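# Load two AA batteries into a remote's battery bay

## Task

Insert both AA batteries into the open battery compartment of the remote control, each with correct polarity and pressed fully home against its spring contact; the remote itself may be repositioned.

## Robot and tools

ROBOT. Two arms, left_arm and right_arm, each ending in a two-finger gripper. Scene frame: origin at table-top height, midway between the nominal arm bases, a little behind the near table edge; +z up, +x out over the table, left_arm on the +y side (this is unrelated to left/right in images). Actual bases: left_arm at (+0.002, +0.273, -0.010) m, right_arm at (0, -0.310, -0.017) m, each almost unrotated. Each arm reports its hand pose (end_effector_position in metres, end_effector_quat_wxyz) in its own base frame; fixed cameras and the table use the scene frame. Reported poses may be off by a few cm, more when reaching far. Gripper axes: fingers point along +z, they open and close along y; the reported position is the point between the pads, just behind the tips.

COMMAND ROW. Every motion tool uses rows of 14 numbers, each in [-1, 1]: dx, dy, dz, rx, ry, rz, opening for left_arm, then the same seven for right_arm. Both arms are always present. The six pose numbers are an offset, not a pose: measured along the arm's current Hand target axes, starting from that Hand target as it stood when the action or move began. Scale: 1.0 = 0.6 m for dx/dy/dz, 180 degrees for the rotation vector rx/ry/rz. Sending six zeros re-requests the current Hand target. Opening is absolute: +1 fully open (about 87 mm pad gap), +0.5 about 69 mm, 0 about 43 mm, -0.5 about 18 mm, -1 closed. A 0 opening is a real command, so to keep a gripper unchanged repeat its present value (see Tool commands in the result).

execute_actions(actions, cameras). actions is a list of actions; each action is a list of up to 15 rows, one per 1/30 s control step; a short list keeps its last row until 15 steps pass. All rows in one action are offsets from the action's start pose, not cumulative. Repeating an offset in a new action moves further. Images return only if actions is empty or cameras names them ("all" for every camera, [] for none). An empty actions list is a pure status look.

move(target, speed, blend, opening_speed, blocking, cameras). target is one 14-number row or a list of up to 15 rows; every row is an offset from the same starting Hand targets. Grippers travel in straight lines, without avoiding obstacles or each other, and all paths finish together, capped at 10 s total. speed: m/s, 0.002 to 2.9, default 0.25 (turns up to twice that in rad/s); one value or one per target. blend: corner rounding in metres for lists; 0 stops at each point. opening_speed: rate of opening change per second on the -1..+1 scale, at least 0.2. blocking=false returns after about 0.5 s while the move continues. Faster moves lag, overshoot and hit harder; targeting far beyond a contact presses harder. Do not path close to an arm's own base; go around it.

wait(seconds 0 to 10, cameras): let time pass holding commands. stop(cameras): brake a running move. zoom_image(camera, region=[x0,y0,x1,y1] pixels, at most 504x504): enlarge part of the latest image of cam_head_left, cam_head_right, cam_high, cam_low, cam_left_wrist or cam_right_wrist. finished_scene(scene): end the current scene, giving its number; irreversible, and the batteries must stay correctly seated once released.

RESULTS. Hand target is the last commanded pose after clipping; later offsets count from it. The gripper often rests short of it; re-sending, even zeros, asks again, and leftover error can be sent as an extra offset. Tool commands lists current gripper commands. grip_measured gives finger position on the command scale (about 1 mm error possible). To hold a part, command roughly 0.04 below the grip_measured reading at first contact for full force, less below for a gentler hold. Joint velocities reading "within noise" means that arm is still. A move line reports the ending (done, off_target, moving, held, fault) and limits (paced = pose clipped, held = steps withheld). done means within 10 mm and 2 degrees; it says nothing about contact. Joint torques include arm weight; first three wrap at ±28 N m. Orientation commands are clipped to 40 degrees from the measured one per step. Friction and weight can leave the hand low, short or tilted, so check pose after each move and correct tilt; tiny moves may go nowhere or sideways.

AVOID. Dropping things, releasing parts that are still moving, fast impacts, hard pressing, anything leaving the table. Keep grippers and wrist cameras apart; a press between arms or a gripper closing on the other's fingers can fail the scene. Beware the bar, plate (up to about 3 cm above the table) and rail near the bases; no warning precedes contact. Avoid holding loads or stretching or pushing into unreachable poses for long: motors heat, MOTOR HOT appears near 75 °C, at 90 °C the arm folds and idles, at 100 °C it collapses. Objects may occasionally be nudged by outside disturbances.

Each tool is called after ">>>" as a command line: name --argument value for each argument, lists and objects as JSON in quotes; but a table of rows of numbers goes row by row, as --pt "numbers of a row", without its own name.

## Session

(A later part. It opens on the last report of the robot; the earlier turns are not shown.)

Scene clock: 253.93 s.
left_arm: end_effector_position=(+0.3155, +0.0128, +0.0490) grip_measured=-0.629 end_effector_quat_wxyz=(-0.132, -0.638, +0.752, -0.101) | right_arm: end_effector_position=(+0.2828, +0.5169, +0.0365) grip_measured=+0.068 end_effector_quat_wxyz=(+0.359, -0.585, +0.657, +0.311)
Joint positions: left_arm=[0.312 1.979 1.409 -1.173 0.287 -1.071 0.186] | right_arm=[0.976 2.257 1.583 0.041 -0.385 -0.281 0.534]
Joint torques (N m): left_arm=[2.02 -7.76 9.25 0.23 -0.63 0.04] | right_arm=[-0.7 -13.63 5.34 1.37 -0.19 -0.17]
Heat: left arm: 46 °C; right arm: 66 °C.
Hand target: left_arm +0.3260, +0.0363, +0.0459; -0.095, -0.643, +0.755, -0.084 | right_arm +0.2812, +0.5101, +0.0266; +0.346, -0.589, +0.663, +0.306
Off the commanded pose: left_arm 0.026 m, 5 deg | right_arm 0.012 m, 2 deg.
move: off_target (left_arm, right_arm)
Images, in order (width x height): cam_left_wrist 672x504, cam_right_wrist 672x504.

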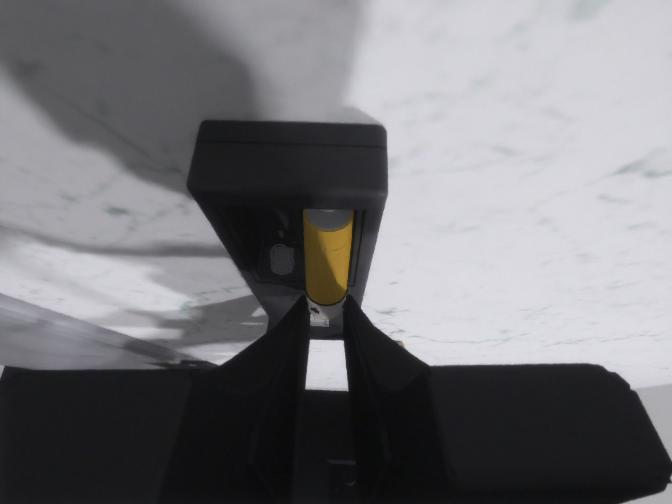

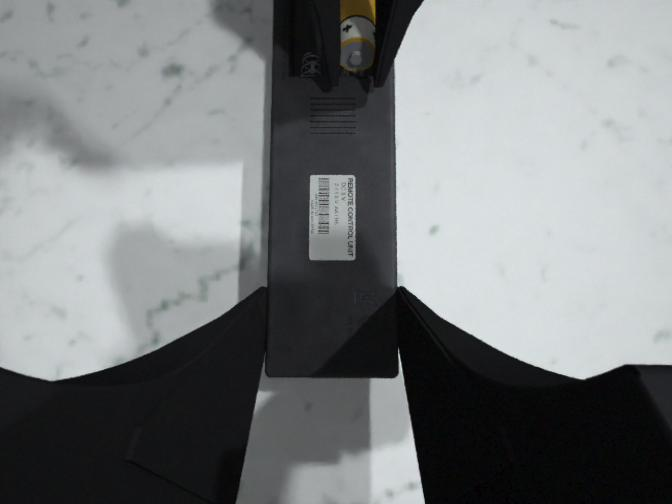

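>>> move --pt "-0.019 -0.001 -0.005 0 0 0 -0.68 0 0 0 0 0 0 0" --cameras '["cam_right_wrist", "cam_left_wrist"]' --speed 0.05

>>> zoom_image --camera "cam_right_wrist" --region '[265, 0, 405, 120]'

Scene clock: 255.37 s.
left_arm: end_effector_position=(+0.3147, +0.0178, +0.0530) grip_measured=-0.629 end_effector_quat_wxyz=(-0.145, -0.637, +0.749, -0.106) | right_arm: end_effector_position=(+0.2816, +0.5183, +0.0371) grip_measured=+0.068 end_effector_quat_wxyz=(+0.359, -0.586, +0.655, +0.313)
Joint positions: left_arm=[0.335 2.001 1.444 -1.216 0.302 -1.044 0.186] | right_arm=[0.979 2.257 1.583 0.044 -0.387 -0.282 0.534]
Joint torques (N m): left_arm=[2.52 -7.73 9.42 0.36 -0.87 0.02] | right_arm=[-0.88 -13.65 5.34 1.34 -0.18 -0.16]
Heat: left arm: 46 °C; right arm: 66 °C.
Hand target: left_arm +0.3286, +0.0478, +0.0460; -0.094, -0.643, +0.756, -0.084 | right_arm +0.2811, +0.5102, +0.0267; +0.346, -0.589, +0.663, +0.306
Off the commanded pose: left_arm 0.034 m, 6 deg | right_arm 0.013 m, 2 deg.
move: off_target (left_arm, right_arm)
Images, in order (width x height): cam_left_wrist 672x504, cam_right_wrist 672x504.

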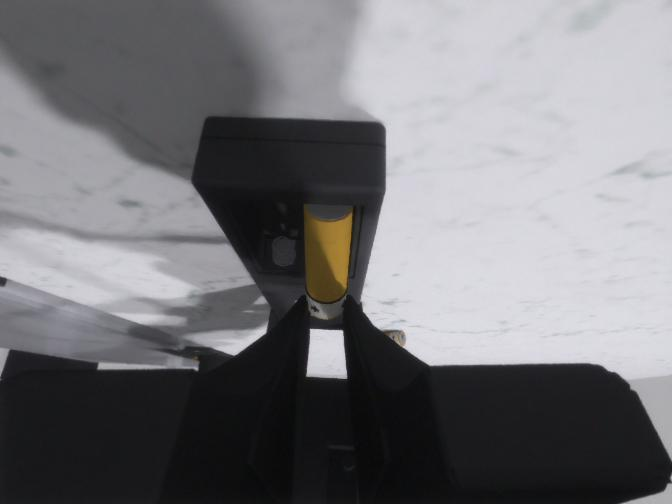

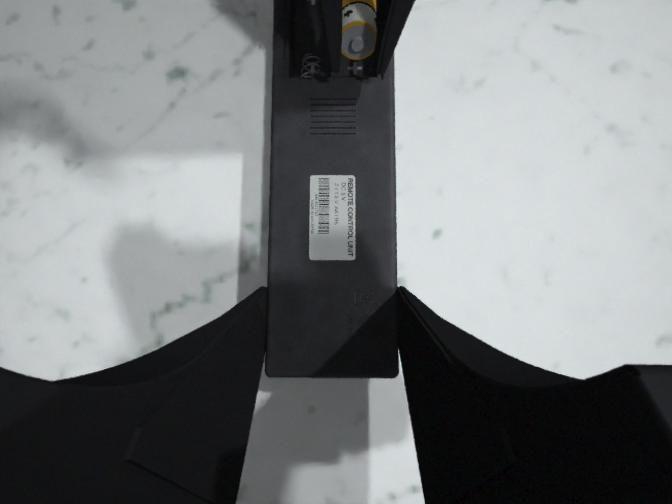

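Scaled by 3.600.

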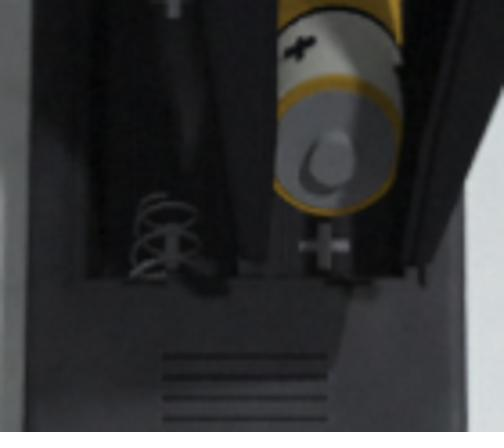

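>>> move --pt "-0.015 0 0.045 0 -0.01 0 -0.68 0 0 0 0 0 0 0" --cameras '["cam_right_wrist", "cam_left_wrist"]' --speed 0.06

>>> zoom_image --camera "cam_right_wrist" --region '[265, 0, 405, 120]'

Scene clock: 256.77 s.
left_arm: end_effector_position=(+0.3149, +0.0172, +0.0433) grip_measured=-0.629 end_effector_quat_wxyz=(-0.148, -0.637, +0.749, -0.107) | right_arm: end_effector_position=(+0.2815, +0.5190, +0.0376) grip_measured=+0.068 end_effector_quat_wxyz=(+0.361, -0.586, +0.654, +0.313)
Joint positions: left_arm=[0.335 2.018 1.425 -1.185 0.306 -1.044 0.186] | right_arm=[0.98 2.258 1.583 0.048 -0.387 -0.282 0.534]
Joint torques (N m): left_arm=[1.95 -7.38 5.19 1.02 -1.14 -0.12] | right_arm=[-0.95 -13.7 5.34 1.3 -0.17 -0.17]
Heat: left arm: 46 °C; right arm: 67 °C.
Hand target: left_arm +0.3290, +0.0496, +0.0176; -0.083, -0.644, +0.757, -0.074 | right_arm +0.2812, +0.5101, +0.0266; +0.346, -0.589, +0.663, +0.306
Off the commanded pose: left_arm 0.044 m, 9 deg | right_arm 0.014 m, 2 deg.
move: off_target (left_arm, right_arm)
Images, in order (width x height): cam_left_wrist 672x504, cam_right_wrist 672x504.

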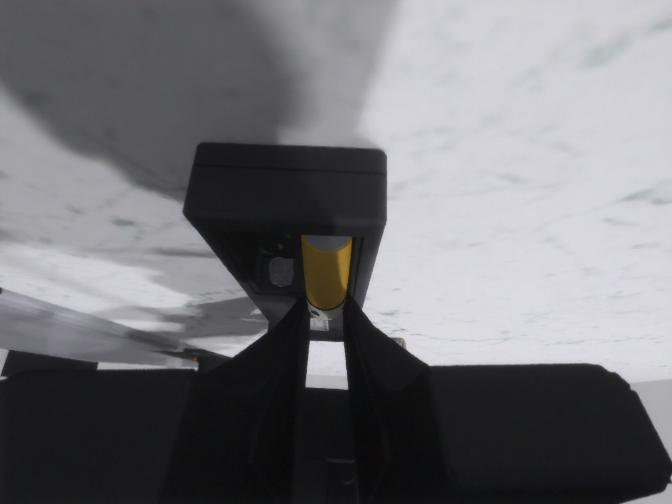

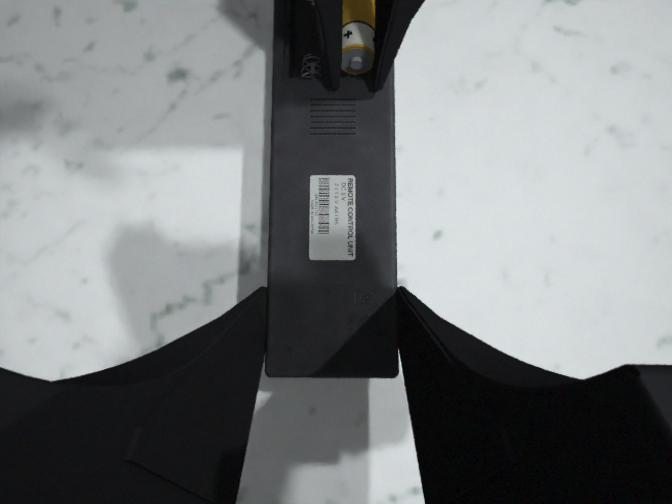

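Scaled by 3.600.

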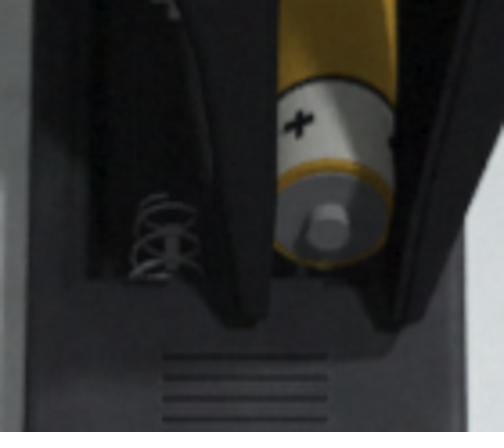

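>>> move --pt "0.03 0 0.005 0 0 0 -0.68 0 0 0 0 0 0 0" --cameras '["cam_right_wrist", "cam_left_wrist"]' --speed 0.04

>>> zoom_image --camera "cam_right_wrist" --region '[265, 0, 405, 120]'

Scene clock: 258.60 s.
left_arm: end_effector_position=(+0.3148, +0.0128, +0.0428) grip_measured=-0.629 end_effector_quat_wxyz=(-0.138, -0.639, +0.749, -0.108) | right_arm: end_effector_position=(+0.2809, +0.5177, +0.0361) grip_measured=+0.068 end_effector_quat_wxyz=(+0.357, -0.586, +0.656, +0.312)
Joint positions: left_arm=[0.321 1.992 1.394 -1.154 0.303 -1.063 0.186] | right_arm=[0.98 2.258 1.583 0.04 -0.385 -0.282 0.534]
Joint torques (N m): left_arm=[-0.2 -7.72 3.85 1.04 -1.1 -0.29] | right_arm=[-0.95 -13.67 5.33 1.38 -0.19 -0.16]
Heat: left arm: 46 °C; right arm: 67 °C.
Hand target: left_arm +0.3261, +0.0317, +0.0187; -0.082, -0.644, +0.757, -0.074 | right_arm +0.2812, +0.5101, +0.0266; +0.346, -0.589, +0.663, +0.306
Off the commanded pose: left_arm 0.033 m, 8 deg | right_arm 0.012 m, 2 deg.
move: off_target (left_arm, right_arm)
Images, in order (width x height): cam_left_wrist 672x504, cam_right_wrist 672x504.

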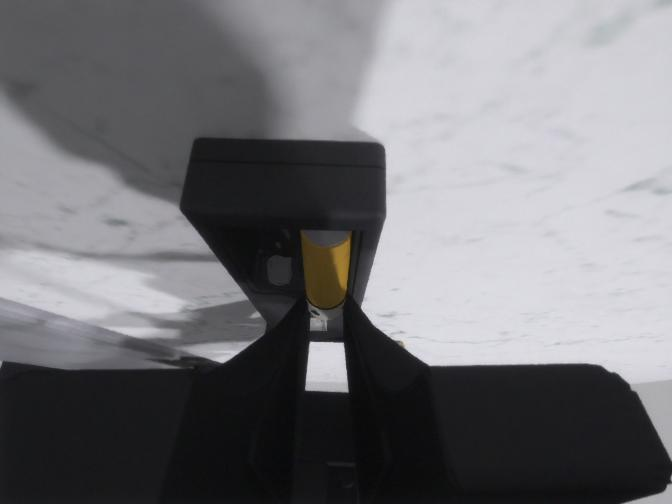

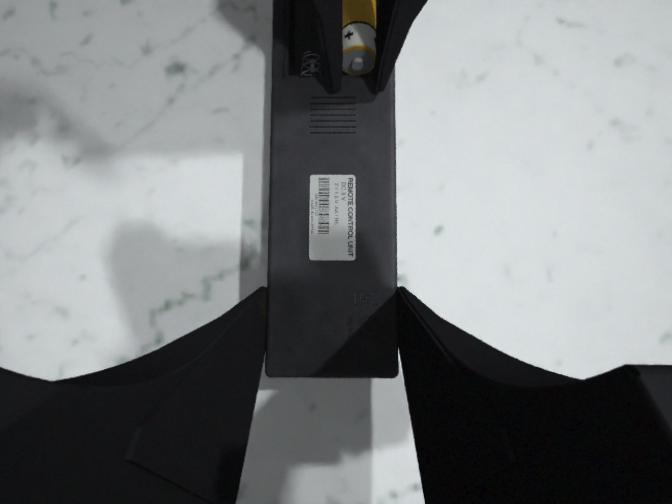

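Scaled by 3.600.

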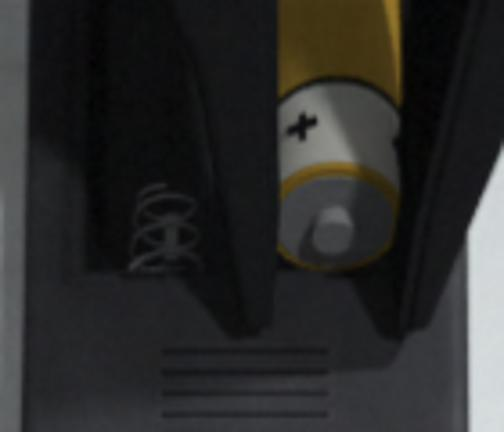

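>>> move --pt "0 0 0 0 0 0 -0.4 0 0 0 0 0 0 0" --cameras '["cam_right_wrist", "cam_left_wrist"]' --speed 0.04 --opening_speed 0.3

>>> zoom_image --camera "cam_right_wrist" --region '[265, 0, 405, 120]'

>>> zoom_image --camera "cam_left_wrist" --region '[220, 180, 420, 380]'

Scene clock: 260.23 s.
left_arm: end_effector_position=(+0.3115, +0.0139, +0.0428) grip_measured=-0.401 end_effector_quat_wxyz=(-0.141, -0.639, +0.750, -0.100) | right_arm: end_effector_position=(+0.2808, +0.5175, +0.0358) grip_measured=+0.068 end_effector_quat_wxyz=(+0.357, -0.587, +0.657, +0.312)
Joint positions: left_arm=[0.321 1.991 1.394 -1.166 0.29 -1.063 0.3] | right_arm=[0.98 2.258 1.583 0.038 -0.385 -0.282 0.534]
Joint torques (N m): left_arm=[-0.38 -7.6 3.66 1.12 -0.91 -0.34] | right_arm=[-0.95 -13.67 5.33 1.39 -0.19 -0.16]
Heat: left arm: 46 °C; right arm: 67 °C.
Hand target: left_arm +0.3261, +0.0317, +0.0187; -0.083, -0.644, +0.757, -0.074 | right_arm +0.2811, +0.5101, +0.0266; +0.346, -0.589, +0.663, +0.306
Off the commanded pose: left_arm 0.033 m, 7 deg | right_arm 0.012 m, 2 deg.
move: off_target (left_arm, right_arm)
Images, in order (width x height): cam_left_wrist 672x504, cam_right_wrist 672x504.

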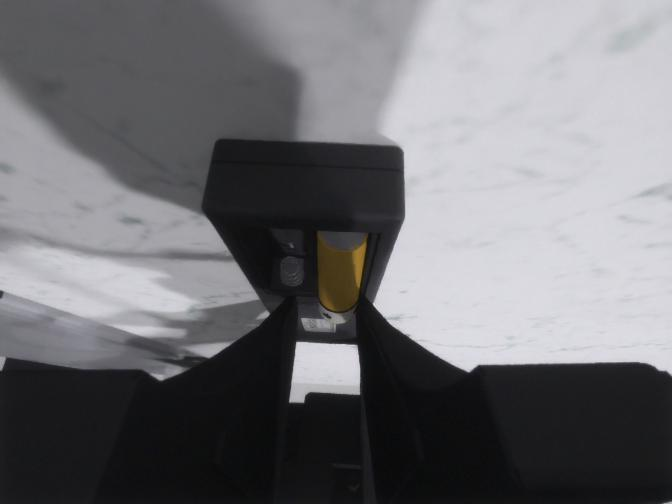

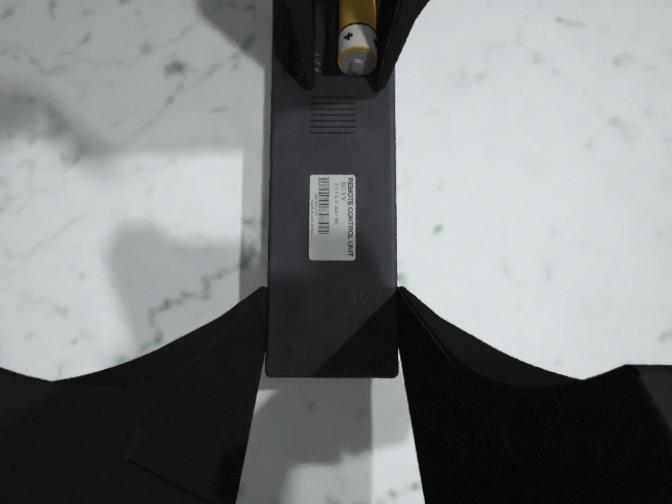

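Scaled by 3.600.

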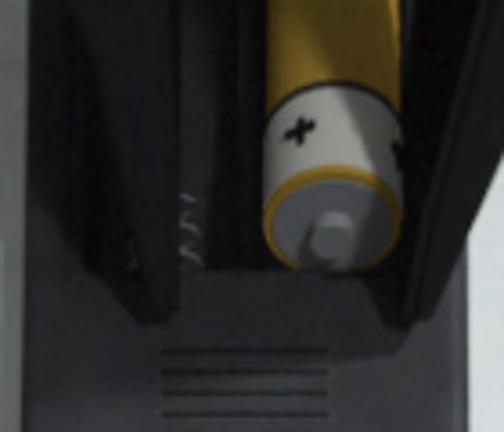

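Scaled by 2.520.

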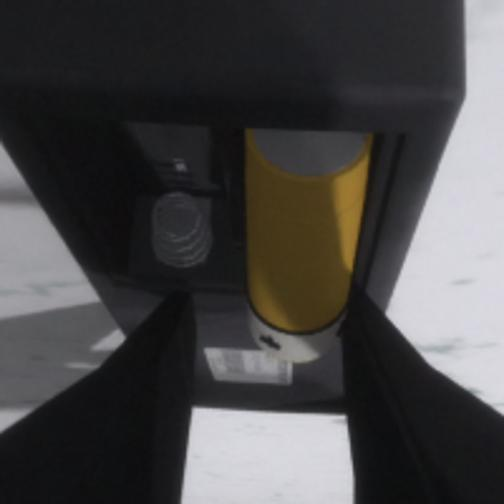

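>>> move --pt "0.06 0.0067 -0.1083 0 0 0 -0.35 0 0 0 0 0 0 0" --pt "0.033 0.0077 -0.1143 0 0 0 -1 0 0 0 0 0 0 0" --cameras '["cam_right_wrist", "cam_left_wrist", "cam_head_right", "cam_low"]' --speed 0.08 --opening_speed 0.6

>>> zoom_image --camera "cam_right_wrist" --region '[265, 0, 405, 120]'

>>> zoom_image --camera "cam_left_wrist" --region '[220, 60, 460, 300]'

>>> zoom_image --camera "cam_head_right" --region '[140, 240, 240, 320]'

Scene clock: 265.40 s.
left_arm: end_effector_position=(+0.3165, +0.0214, +0.0847) grip_measured=-1.000 end_effector_quat_wxyz=(-0.096, -0.647, +0.753, -0.078) | right_arm: end_effector_position=(+0.2820, +0.5167, +0.0357) grip_measured=+0.068 end_effector_quat_wxyz=(+0.357, -0.586, +0.657, +0.311)
Joint positions: left_arm=[0.304 1.905 1.486 -1.27 0.219 -1.103 0] | right_arm=[0.977 2.258 1.583 0.038 -0.385 -0.284 0.534]
Joint torques (N m): left_arm=[0.5 -8.32 9.2 0.03 -0.13 0.04] | right_arm=[-0.8 -13.67 5.33 1.4 -0.2 -0.14]
Heat: left arm: 46 °C; right arm: 67 °C.
Hand target: left_arm +0.3205, +0.0283, +0.0900; -0.082, -0.644, +0.757, -0.074 | right_arm +0.2812, +0.5101, +0.0266; +0.346, -0.589, +0.663, +0.306
Off the commanded pose: left_arm 0.010 m, 2 deg | right_arm 0.011 m, 2 deg.
move: off_target (right_arm)
Images, in order (width x height): cam_head_right 504x504, cam_low 504x504, cam_left_wrist 672x504, cam_right_wrist 672x504.

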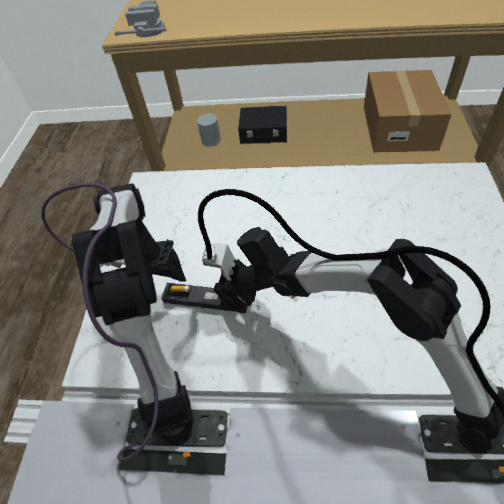

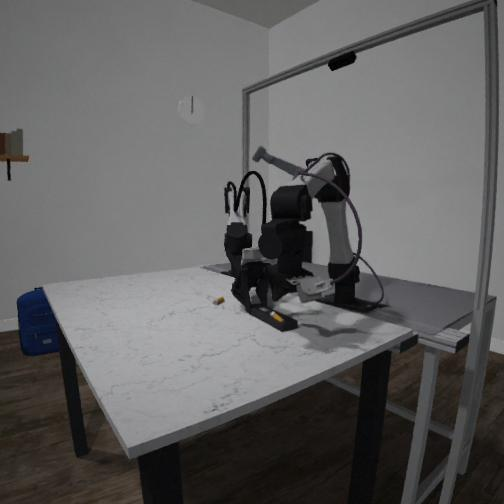

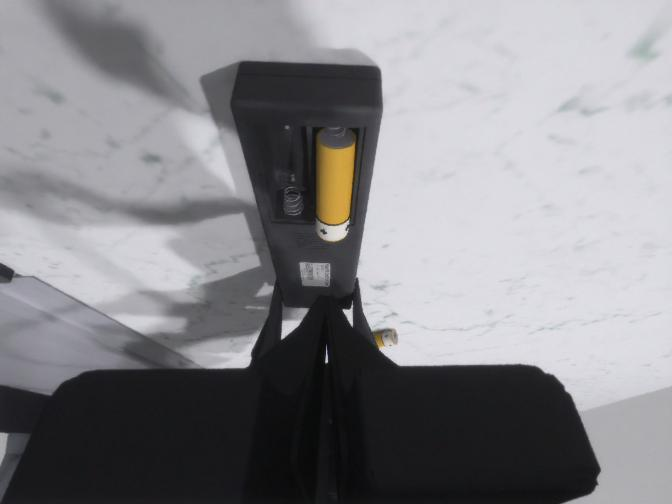

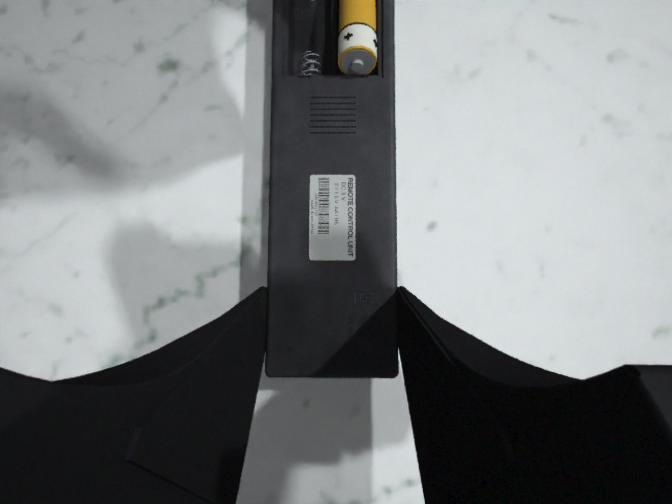

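Scaled by 3.600.

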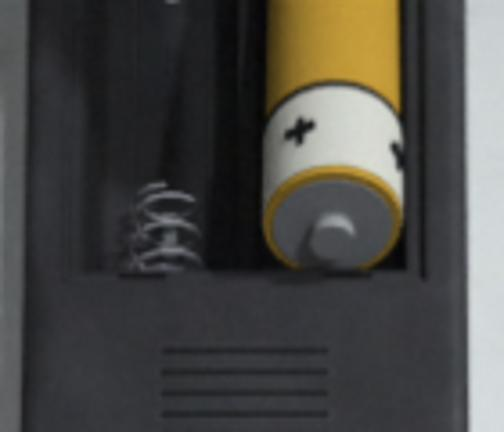

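Scaled by 2.100.

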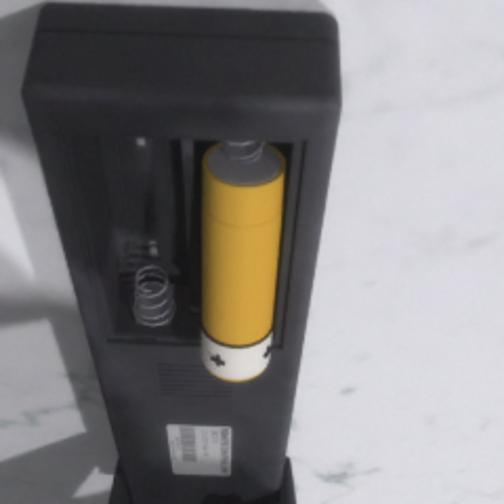

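Scaled by 5.040.

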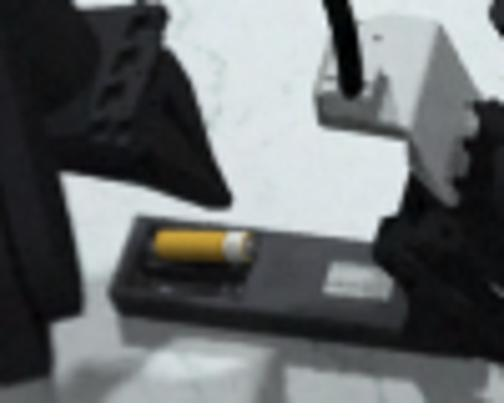

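>>> move --pt "-0.0125 0 0.074 0 0 0 -1 0 0 0 0 0 0 0" --cameras '["cam_right_wrist", "cam_left_wrist", "cam_head_right"]' --speed 0.05

>>> zoom_image --camera "cam_right_wrist" --region '[265, 0, 405, 120]'

>>> zoom_image --camera "cam_left_wrist" --region '[220, 120, 460, 360]'

>>> zoom_image --camera "cam_head_right" --region '[140, 240, 240, 320]'

Scene clock: 269.90 s.
left_arm: end_effector_position=(+0.3198, +0.0224, +0.0529) grip_measured=-1.000 end_effector_quat_wxyz=(-0.090, -0.646, +0.753, -0.081) | right_arm: end_effector_position=(+0.2819, +0.5166, +0.0356) grip_measured=+0.068 end_effector_quat_wxyz=(+0.357, -0.586, +0.657, +0.311)
Joint positions: left_arm=[0.304 1.933 1.398 -1.138 0.219 -1.103 0] | right_arm=[0.977 2.258 1.583 0.037 -0.385 -0.284 0.534]
Joint torques (N m): left_arm=[0.12 -7.65 4.78 0.4 -0.17 -0.06] | right_arm=[-0.79 -13.65 5.33 1.4 -0.19 -0.15]
Heat: left arm: 46 °C; right arm: 68 °C.
Hand target: left_arm +0.3204, +0.0258, +0.0449; -0.083, -0.644, +0.757, -0.074 | right_arm +0.2812, +0.5101, +0.0266; +0.346, -0.589, +0.663, +0.306
Off the commanded pose: left_arm 0.009 m, 1 deg | right_arm 0.011 m, 2 deg.
move: off_target (right_arm)
Images, in order (width x height): cam_head_right 504x504, cam_left_wrist 672x504, cam_right_wrist 672x504.

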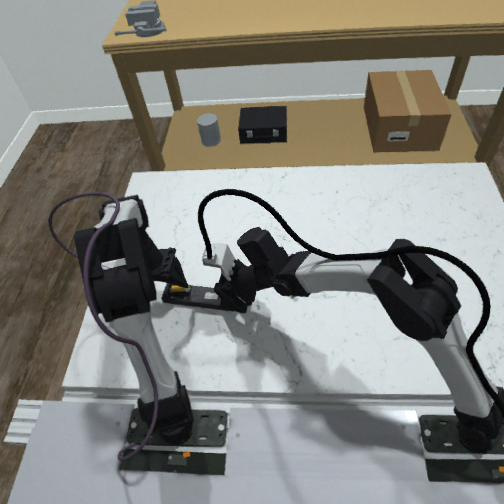

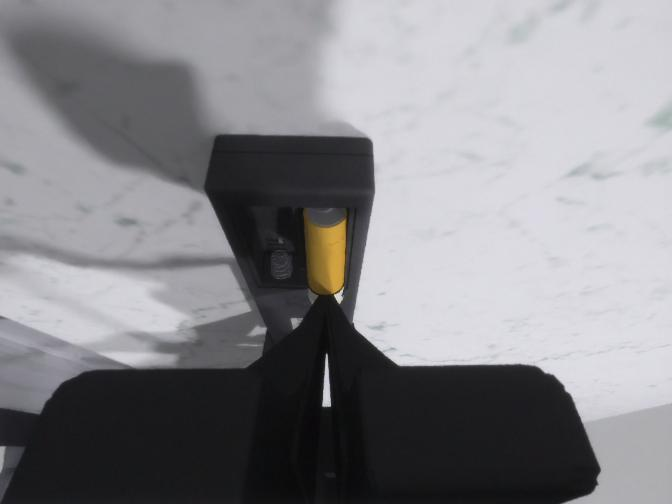

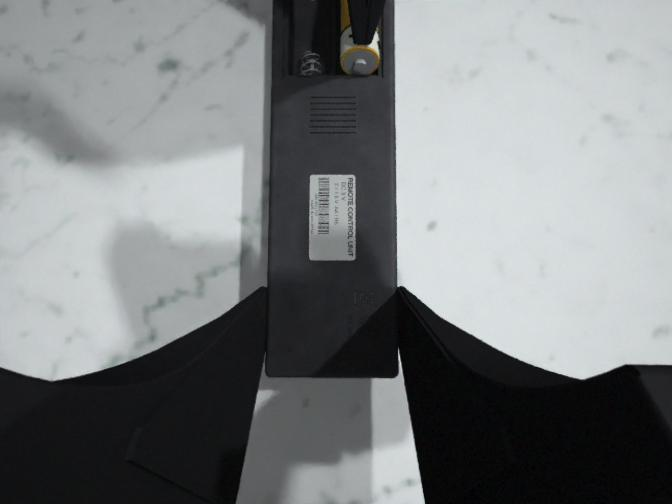

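Scaled by 3.600.

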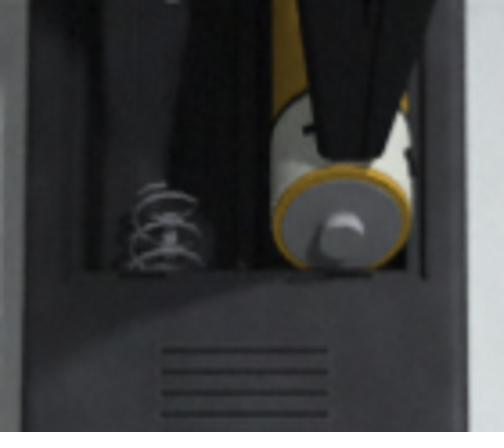

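Scaled by 2.100.

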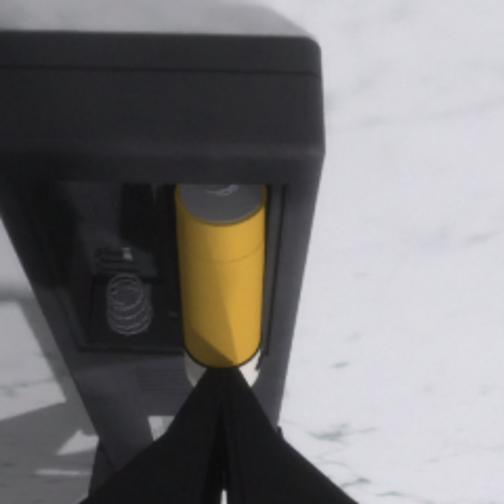

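Scaled by 5.040.

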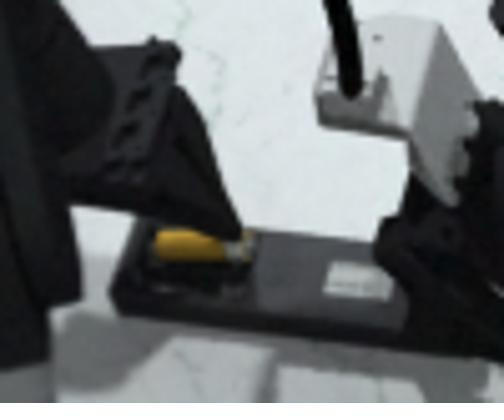

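>>> move --pt "-0.0152 0 0.0222 0 0 0 -1 0 0 0 0 0 0 0" --cameras '["cam_right_wrist", "cam_left_wrist", "cam_head_right"]' --speed 0.04

>>> zoom_image --camera "cam_right_wrist" --region '[265, 0, 405, 120]'

>>> zoom_image --camera "cam_left_wrist" --region '[220, 120, 460, 360]'

Scene clock: 271.17 s.
left_arm: end_effector_position=(+0.3203, +0.0238, +0.0496) grip_measured=-1.000 end_effector_quat_wxyz=(-0.090, -0.645, +0.754, -0.088) | right_arm: end_effector_position=(+0.2819, +0.5166, +0.0355) grip_measured=+0.068 end_effector_quat_wxyz=(+0.357, -0.586, +0.658, +0.311)
Joint positions: left_arm=[0.314 1.937 1.386 -1.12 0.232 -1.09 0] | right_arm=[0.977 2.258 1.583 0.036 -0.385 -0.284 0.534]
Joint torques (N m): left_arm=[0.23 -5.57 3.96 0.66 -0.35 0.01] | right_arm=[-0.77 -13.67 5.33 1.4 -0.19 -0.14]
Heat: left arm: 46 °C; right arm: 68 °C.
Hand target: left_arm +0.3214, +0.0318, +0.0300; -0.082, -0.644, +0.757, -0.074 | right_arm +0.2811, +0.5101, +0.0266; +0.346, -0.589, +0.663, +0.306
Off the commanded pose: left_arm 0.021 m, 2 deg | right_arm 0.011 m, 2 deg.
move: off_target (left_arm, right_arm)
Images, in order (width x height): cam_head_right 504x504, cam_left_wrist 672x504, cam_right_wrist 672x504.

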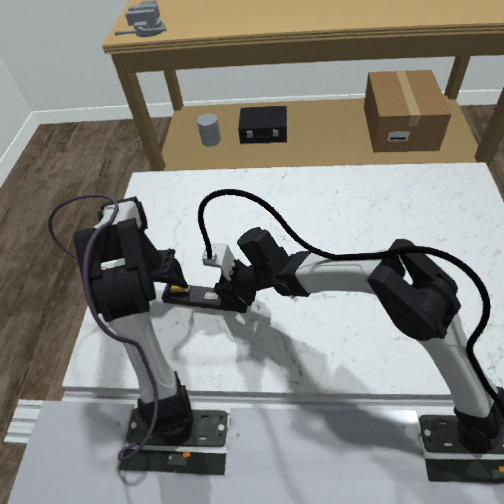

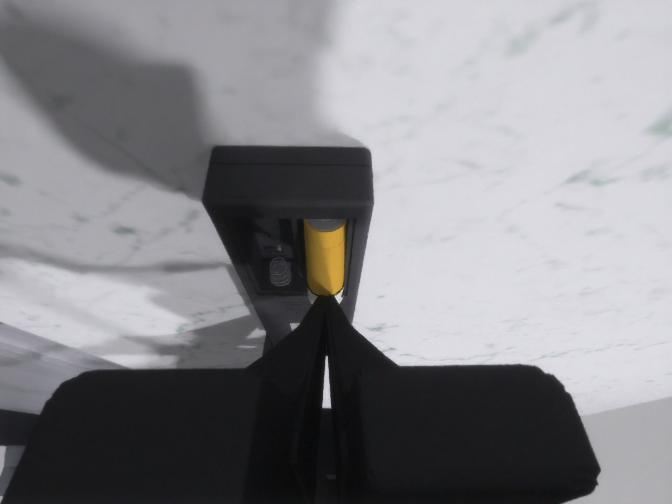

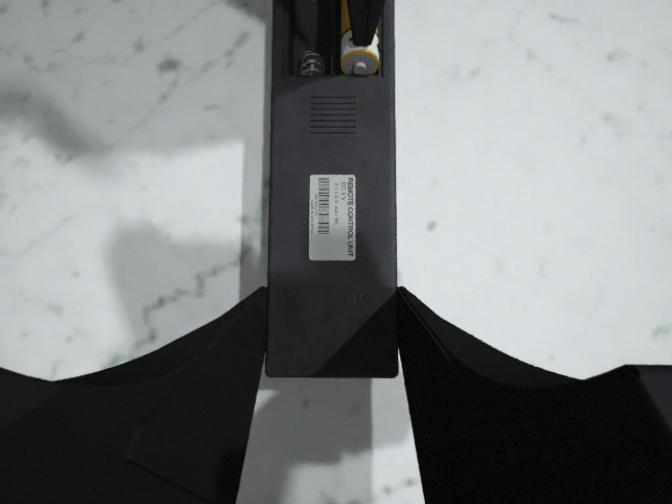

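Scaled by 3.600.

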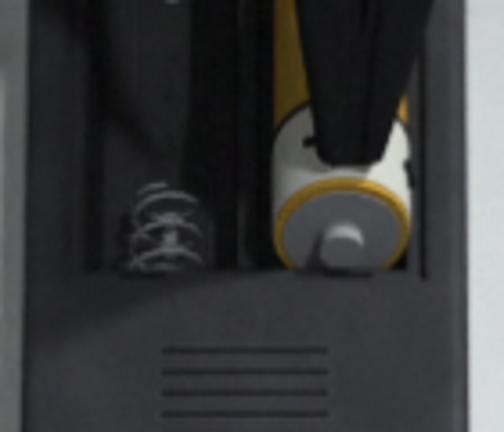

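Scaled by 2.100.

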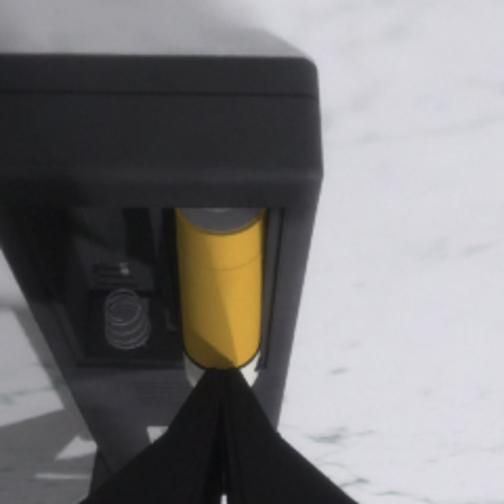

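>>> move --pt "-0.0175 0 0.0165 0 0 0 -1 0 0 0 0 0 0 0" --cameras '["cam_right_wrist", "cam_left_wrist", "cam_head_right"]' --speed 0.04

>>> zoom_image --camera "cam_right_wrist" --region '[265, 0, 405, 120]'

Scene clock: 272.37 s.
left_arm: end_effector_position=(+0.3204, +0.0260, +0.0460) grip_measured=-1.000 end_effector_quat_wxyz=(-0.099, -0.645, +0.751, -0.102) | right_arm: end_effector_position=(+0.2819, +0.5166, +0.0355) grip_measured=+0.068 end_effector_quat_wxyz=(+0.357, -0.586, +0.658, +0.311)
Joint positions: left_arm=[0.335 1.954 1.383 -1.112 0.262 -1.07 0] | right_arm=[0.977 2.258 1.583 0.036 -0.385 -0.284 0.534]
Joint torques (N m): left_arm=[0.39 -4.66 3.69 0.82 -0.67 0.01] | right_arm=[-0.79 -13.65 5.33 1.4 -0.19 -0.14]
Heat: left arm: 46 °C; right arm: 68 °C.
Hand target: left_arm +0.3227, +0.0397, +0.0179; -0.083, -0.644, +0.757, -0.074 | right_arm +0.2811, +0.5101, +0.0266; +0.346, -0.589, +0.663, +0.306
Off the commanded pose: left_arm 0.031 m, 4 deg | right_arm 0.011 m, 2 deg.
move: off_target (left_arm, right_arm)
Images, in order (width x height): cam_head_right 504x504, cam_left_wrist 672x504, cam_right_wrist 672x504.

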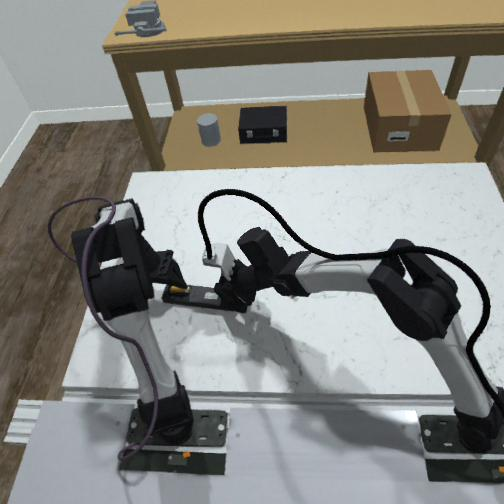

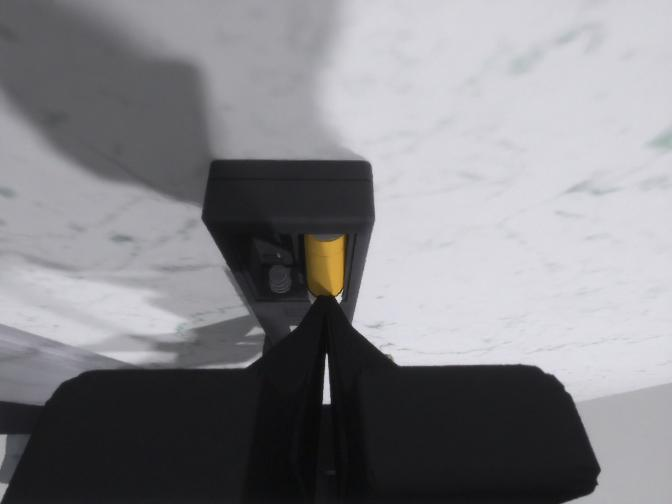

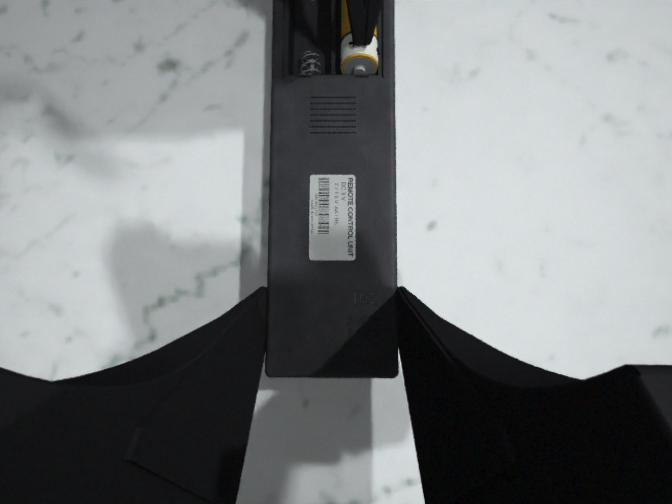

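Scaled by 3.600.

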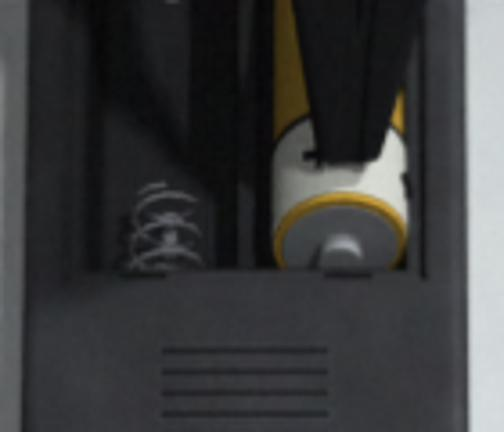

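>>> move --pt "-0.004 0 0.0165 0 0 0 -1 0 0 0 0 0 0 0" --cameras '["cam_right_wrist", "cam_left_wrist", "cam_head_right"]' --speed 0.04

>>> zoom_image --camera "cam_right_wrist" --region '[265, 0, 405, 120]'

Scene clock: 273.53 s.
left_arm: end_effector_position=(+0.3205, +0.0247, +0.0454) grip_measured=-1.000 end_effector_quat_wxyz=(-0.101, -0.645, +0.749, -0.110) | right_arm: end_effector_position=(+0.2819, +0.5166, +0.0355) grip_measured=+0.068 end_effector_quat_wxyz=(+0.357, -0.586, +0.658, +0.311)
Joint positions: left_arm=[0.339 1.954 1.375 -1.104 0.279 -1.066 0] | right_arm=[0.977 2.258 1.583 0.036 -0.385 -0.284 0.534]
Joint torques (N m): left_arm=[0.01 -3.4 2.45 1.04 -0.8 -0.05] | right_arm=[-0.79 -13.67 5.33 1.4 -0.19 -0.15]
Heat: left arm: 46 °C; right arm: 68 °C.
Hand target: left_arm +0.3228, +0.0399, +0.0077; -0.083, -0.644, +0.757, -0.074 | right_arm +0.2811, +0.5101, +0.0266; +0.346, -0.589, +0.663, +0.306
Off the commanded pose: left_arm 0.041 m, 5 deg | right_arm 0.011 m, 2 deg.
move: off_target (left_arm, right_arm)
Images, in order (width x height): cam_head_right 504x504, cam_left_wrist 672x504, cam_right_wrist 672x504.

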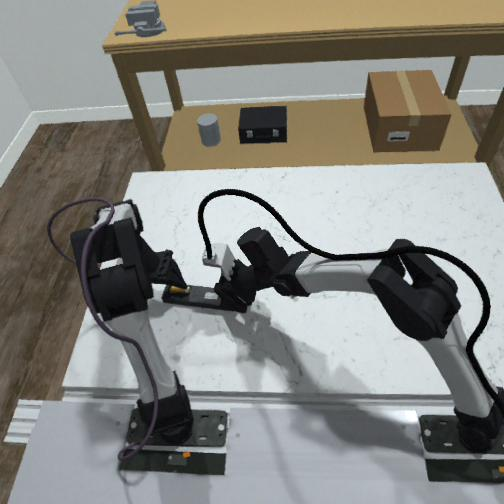

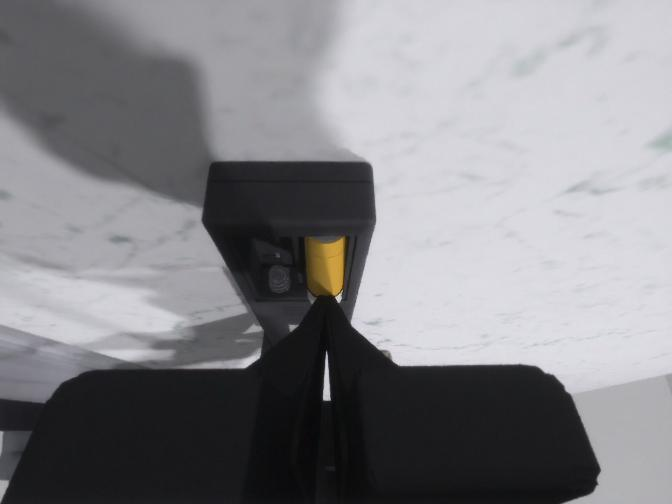

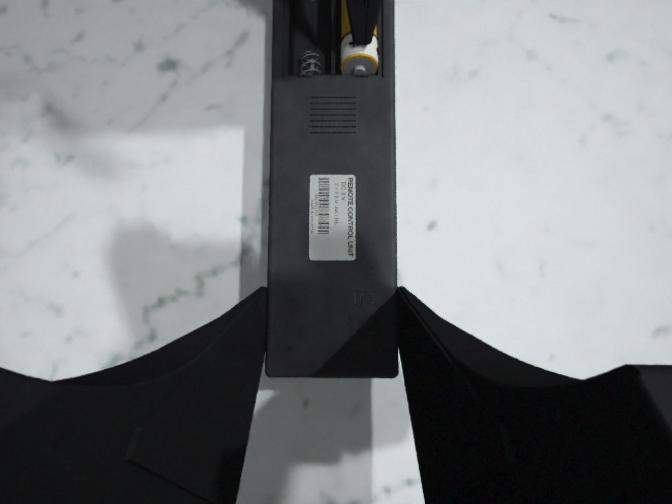

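Scaled by 3.600.

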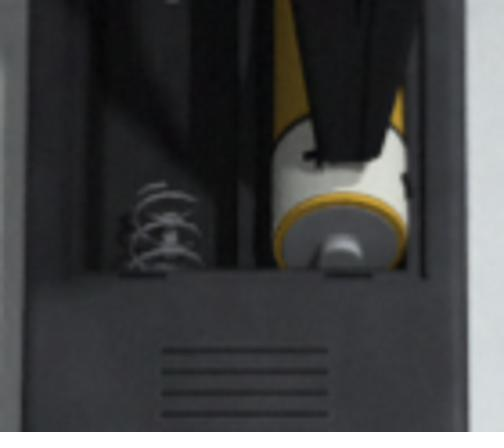

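>>> move --pt "-0.026 0 -0.007 0 0 0 -1 0 0 0 0 0 0 0" --cameras '["cam_right_wrist", "cam_left_wrist"]' --speed 0.04

>>> zoom_image --camera "cam_right_wrist" --region '[265, 0, 405, 120]'

Scene clock: 275.73 s.
left_arm: end_effector_position=(+0.3205, +0.0276, +0.0450) grip_measured=-1.000 end_effector_quat_wxyz=(-0.121, -0.644, +0.745, -0.129) | right_arm: end_effector_position=(+0.2819, +0.5166, +0.0355) grip_measured=+0.068 end_effector_quat_wxyz=(+0.357, -0.586, +0.658, +0.311)
Joint positions: left_arm=[0.369 1.987 1.396 -1.128 0.324 -1.032 0] | right_arm=[0.977 2.258 1.583 0.036 -0.385 -0.284 0.534]
Joint torques (N m): left_arm=[0.91 -3.97 5.2 0.92 -1.37 0.03] | right_arm=[-0.77 -13.65 5.33 1.4 -0.19 -0.15]
Heat: left arm: 45 °C; right arm: 68 °C.
Hand target: left_arm +0.3255, +0.0558, +0.0084; -0.082, -0.644, +0.757, -0.074 | right_arm +0.2811, +0.5101, +0.0266; +0.346, -0.589, +0.663, +0.306
Off the commanded pose: left_arm 0.046 m, 8 deg | right_arm 0.011 m, 2 deg.
move: off_target (left_arm, right_arm)
Images, in order (width x height): cam_left_wrist 672x504, cam_right_wrist 672x504.

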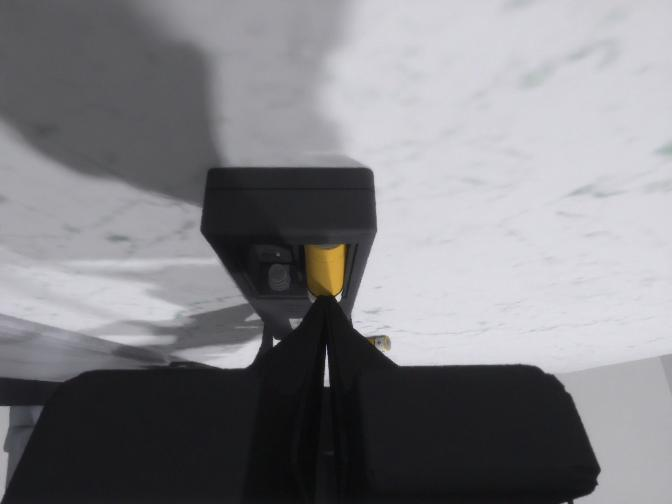

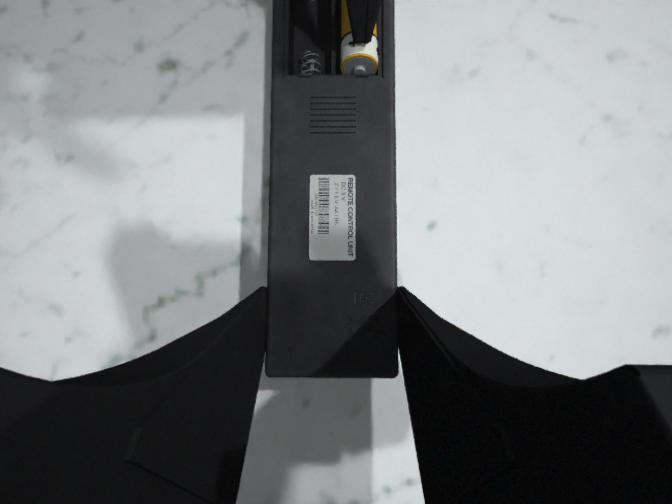

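Scaled by 3.600.

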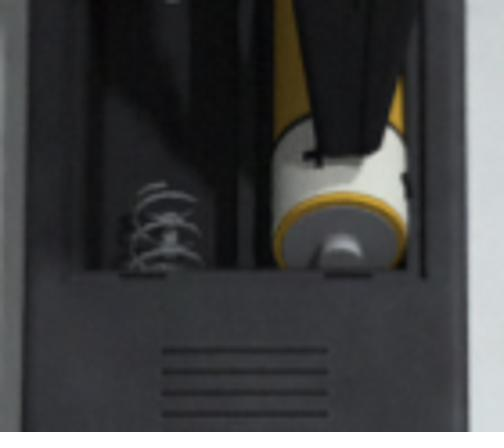

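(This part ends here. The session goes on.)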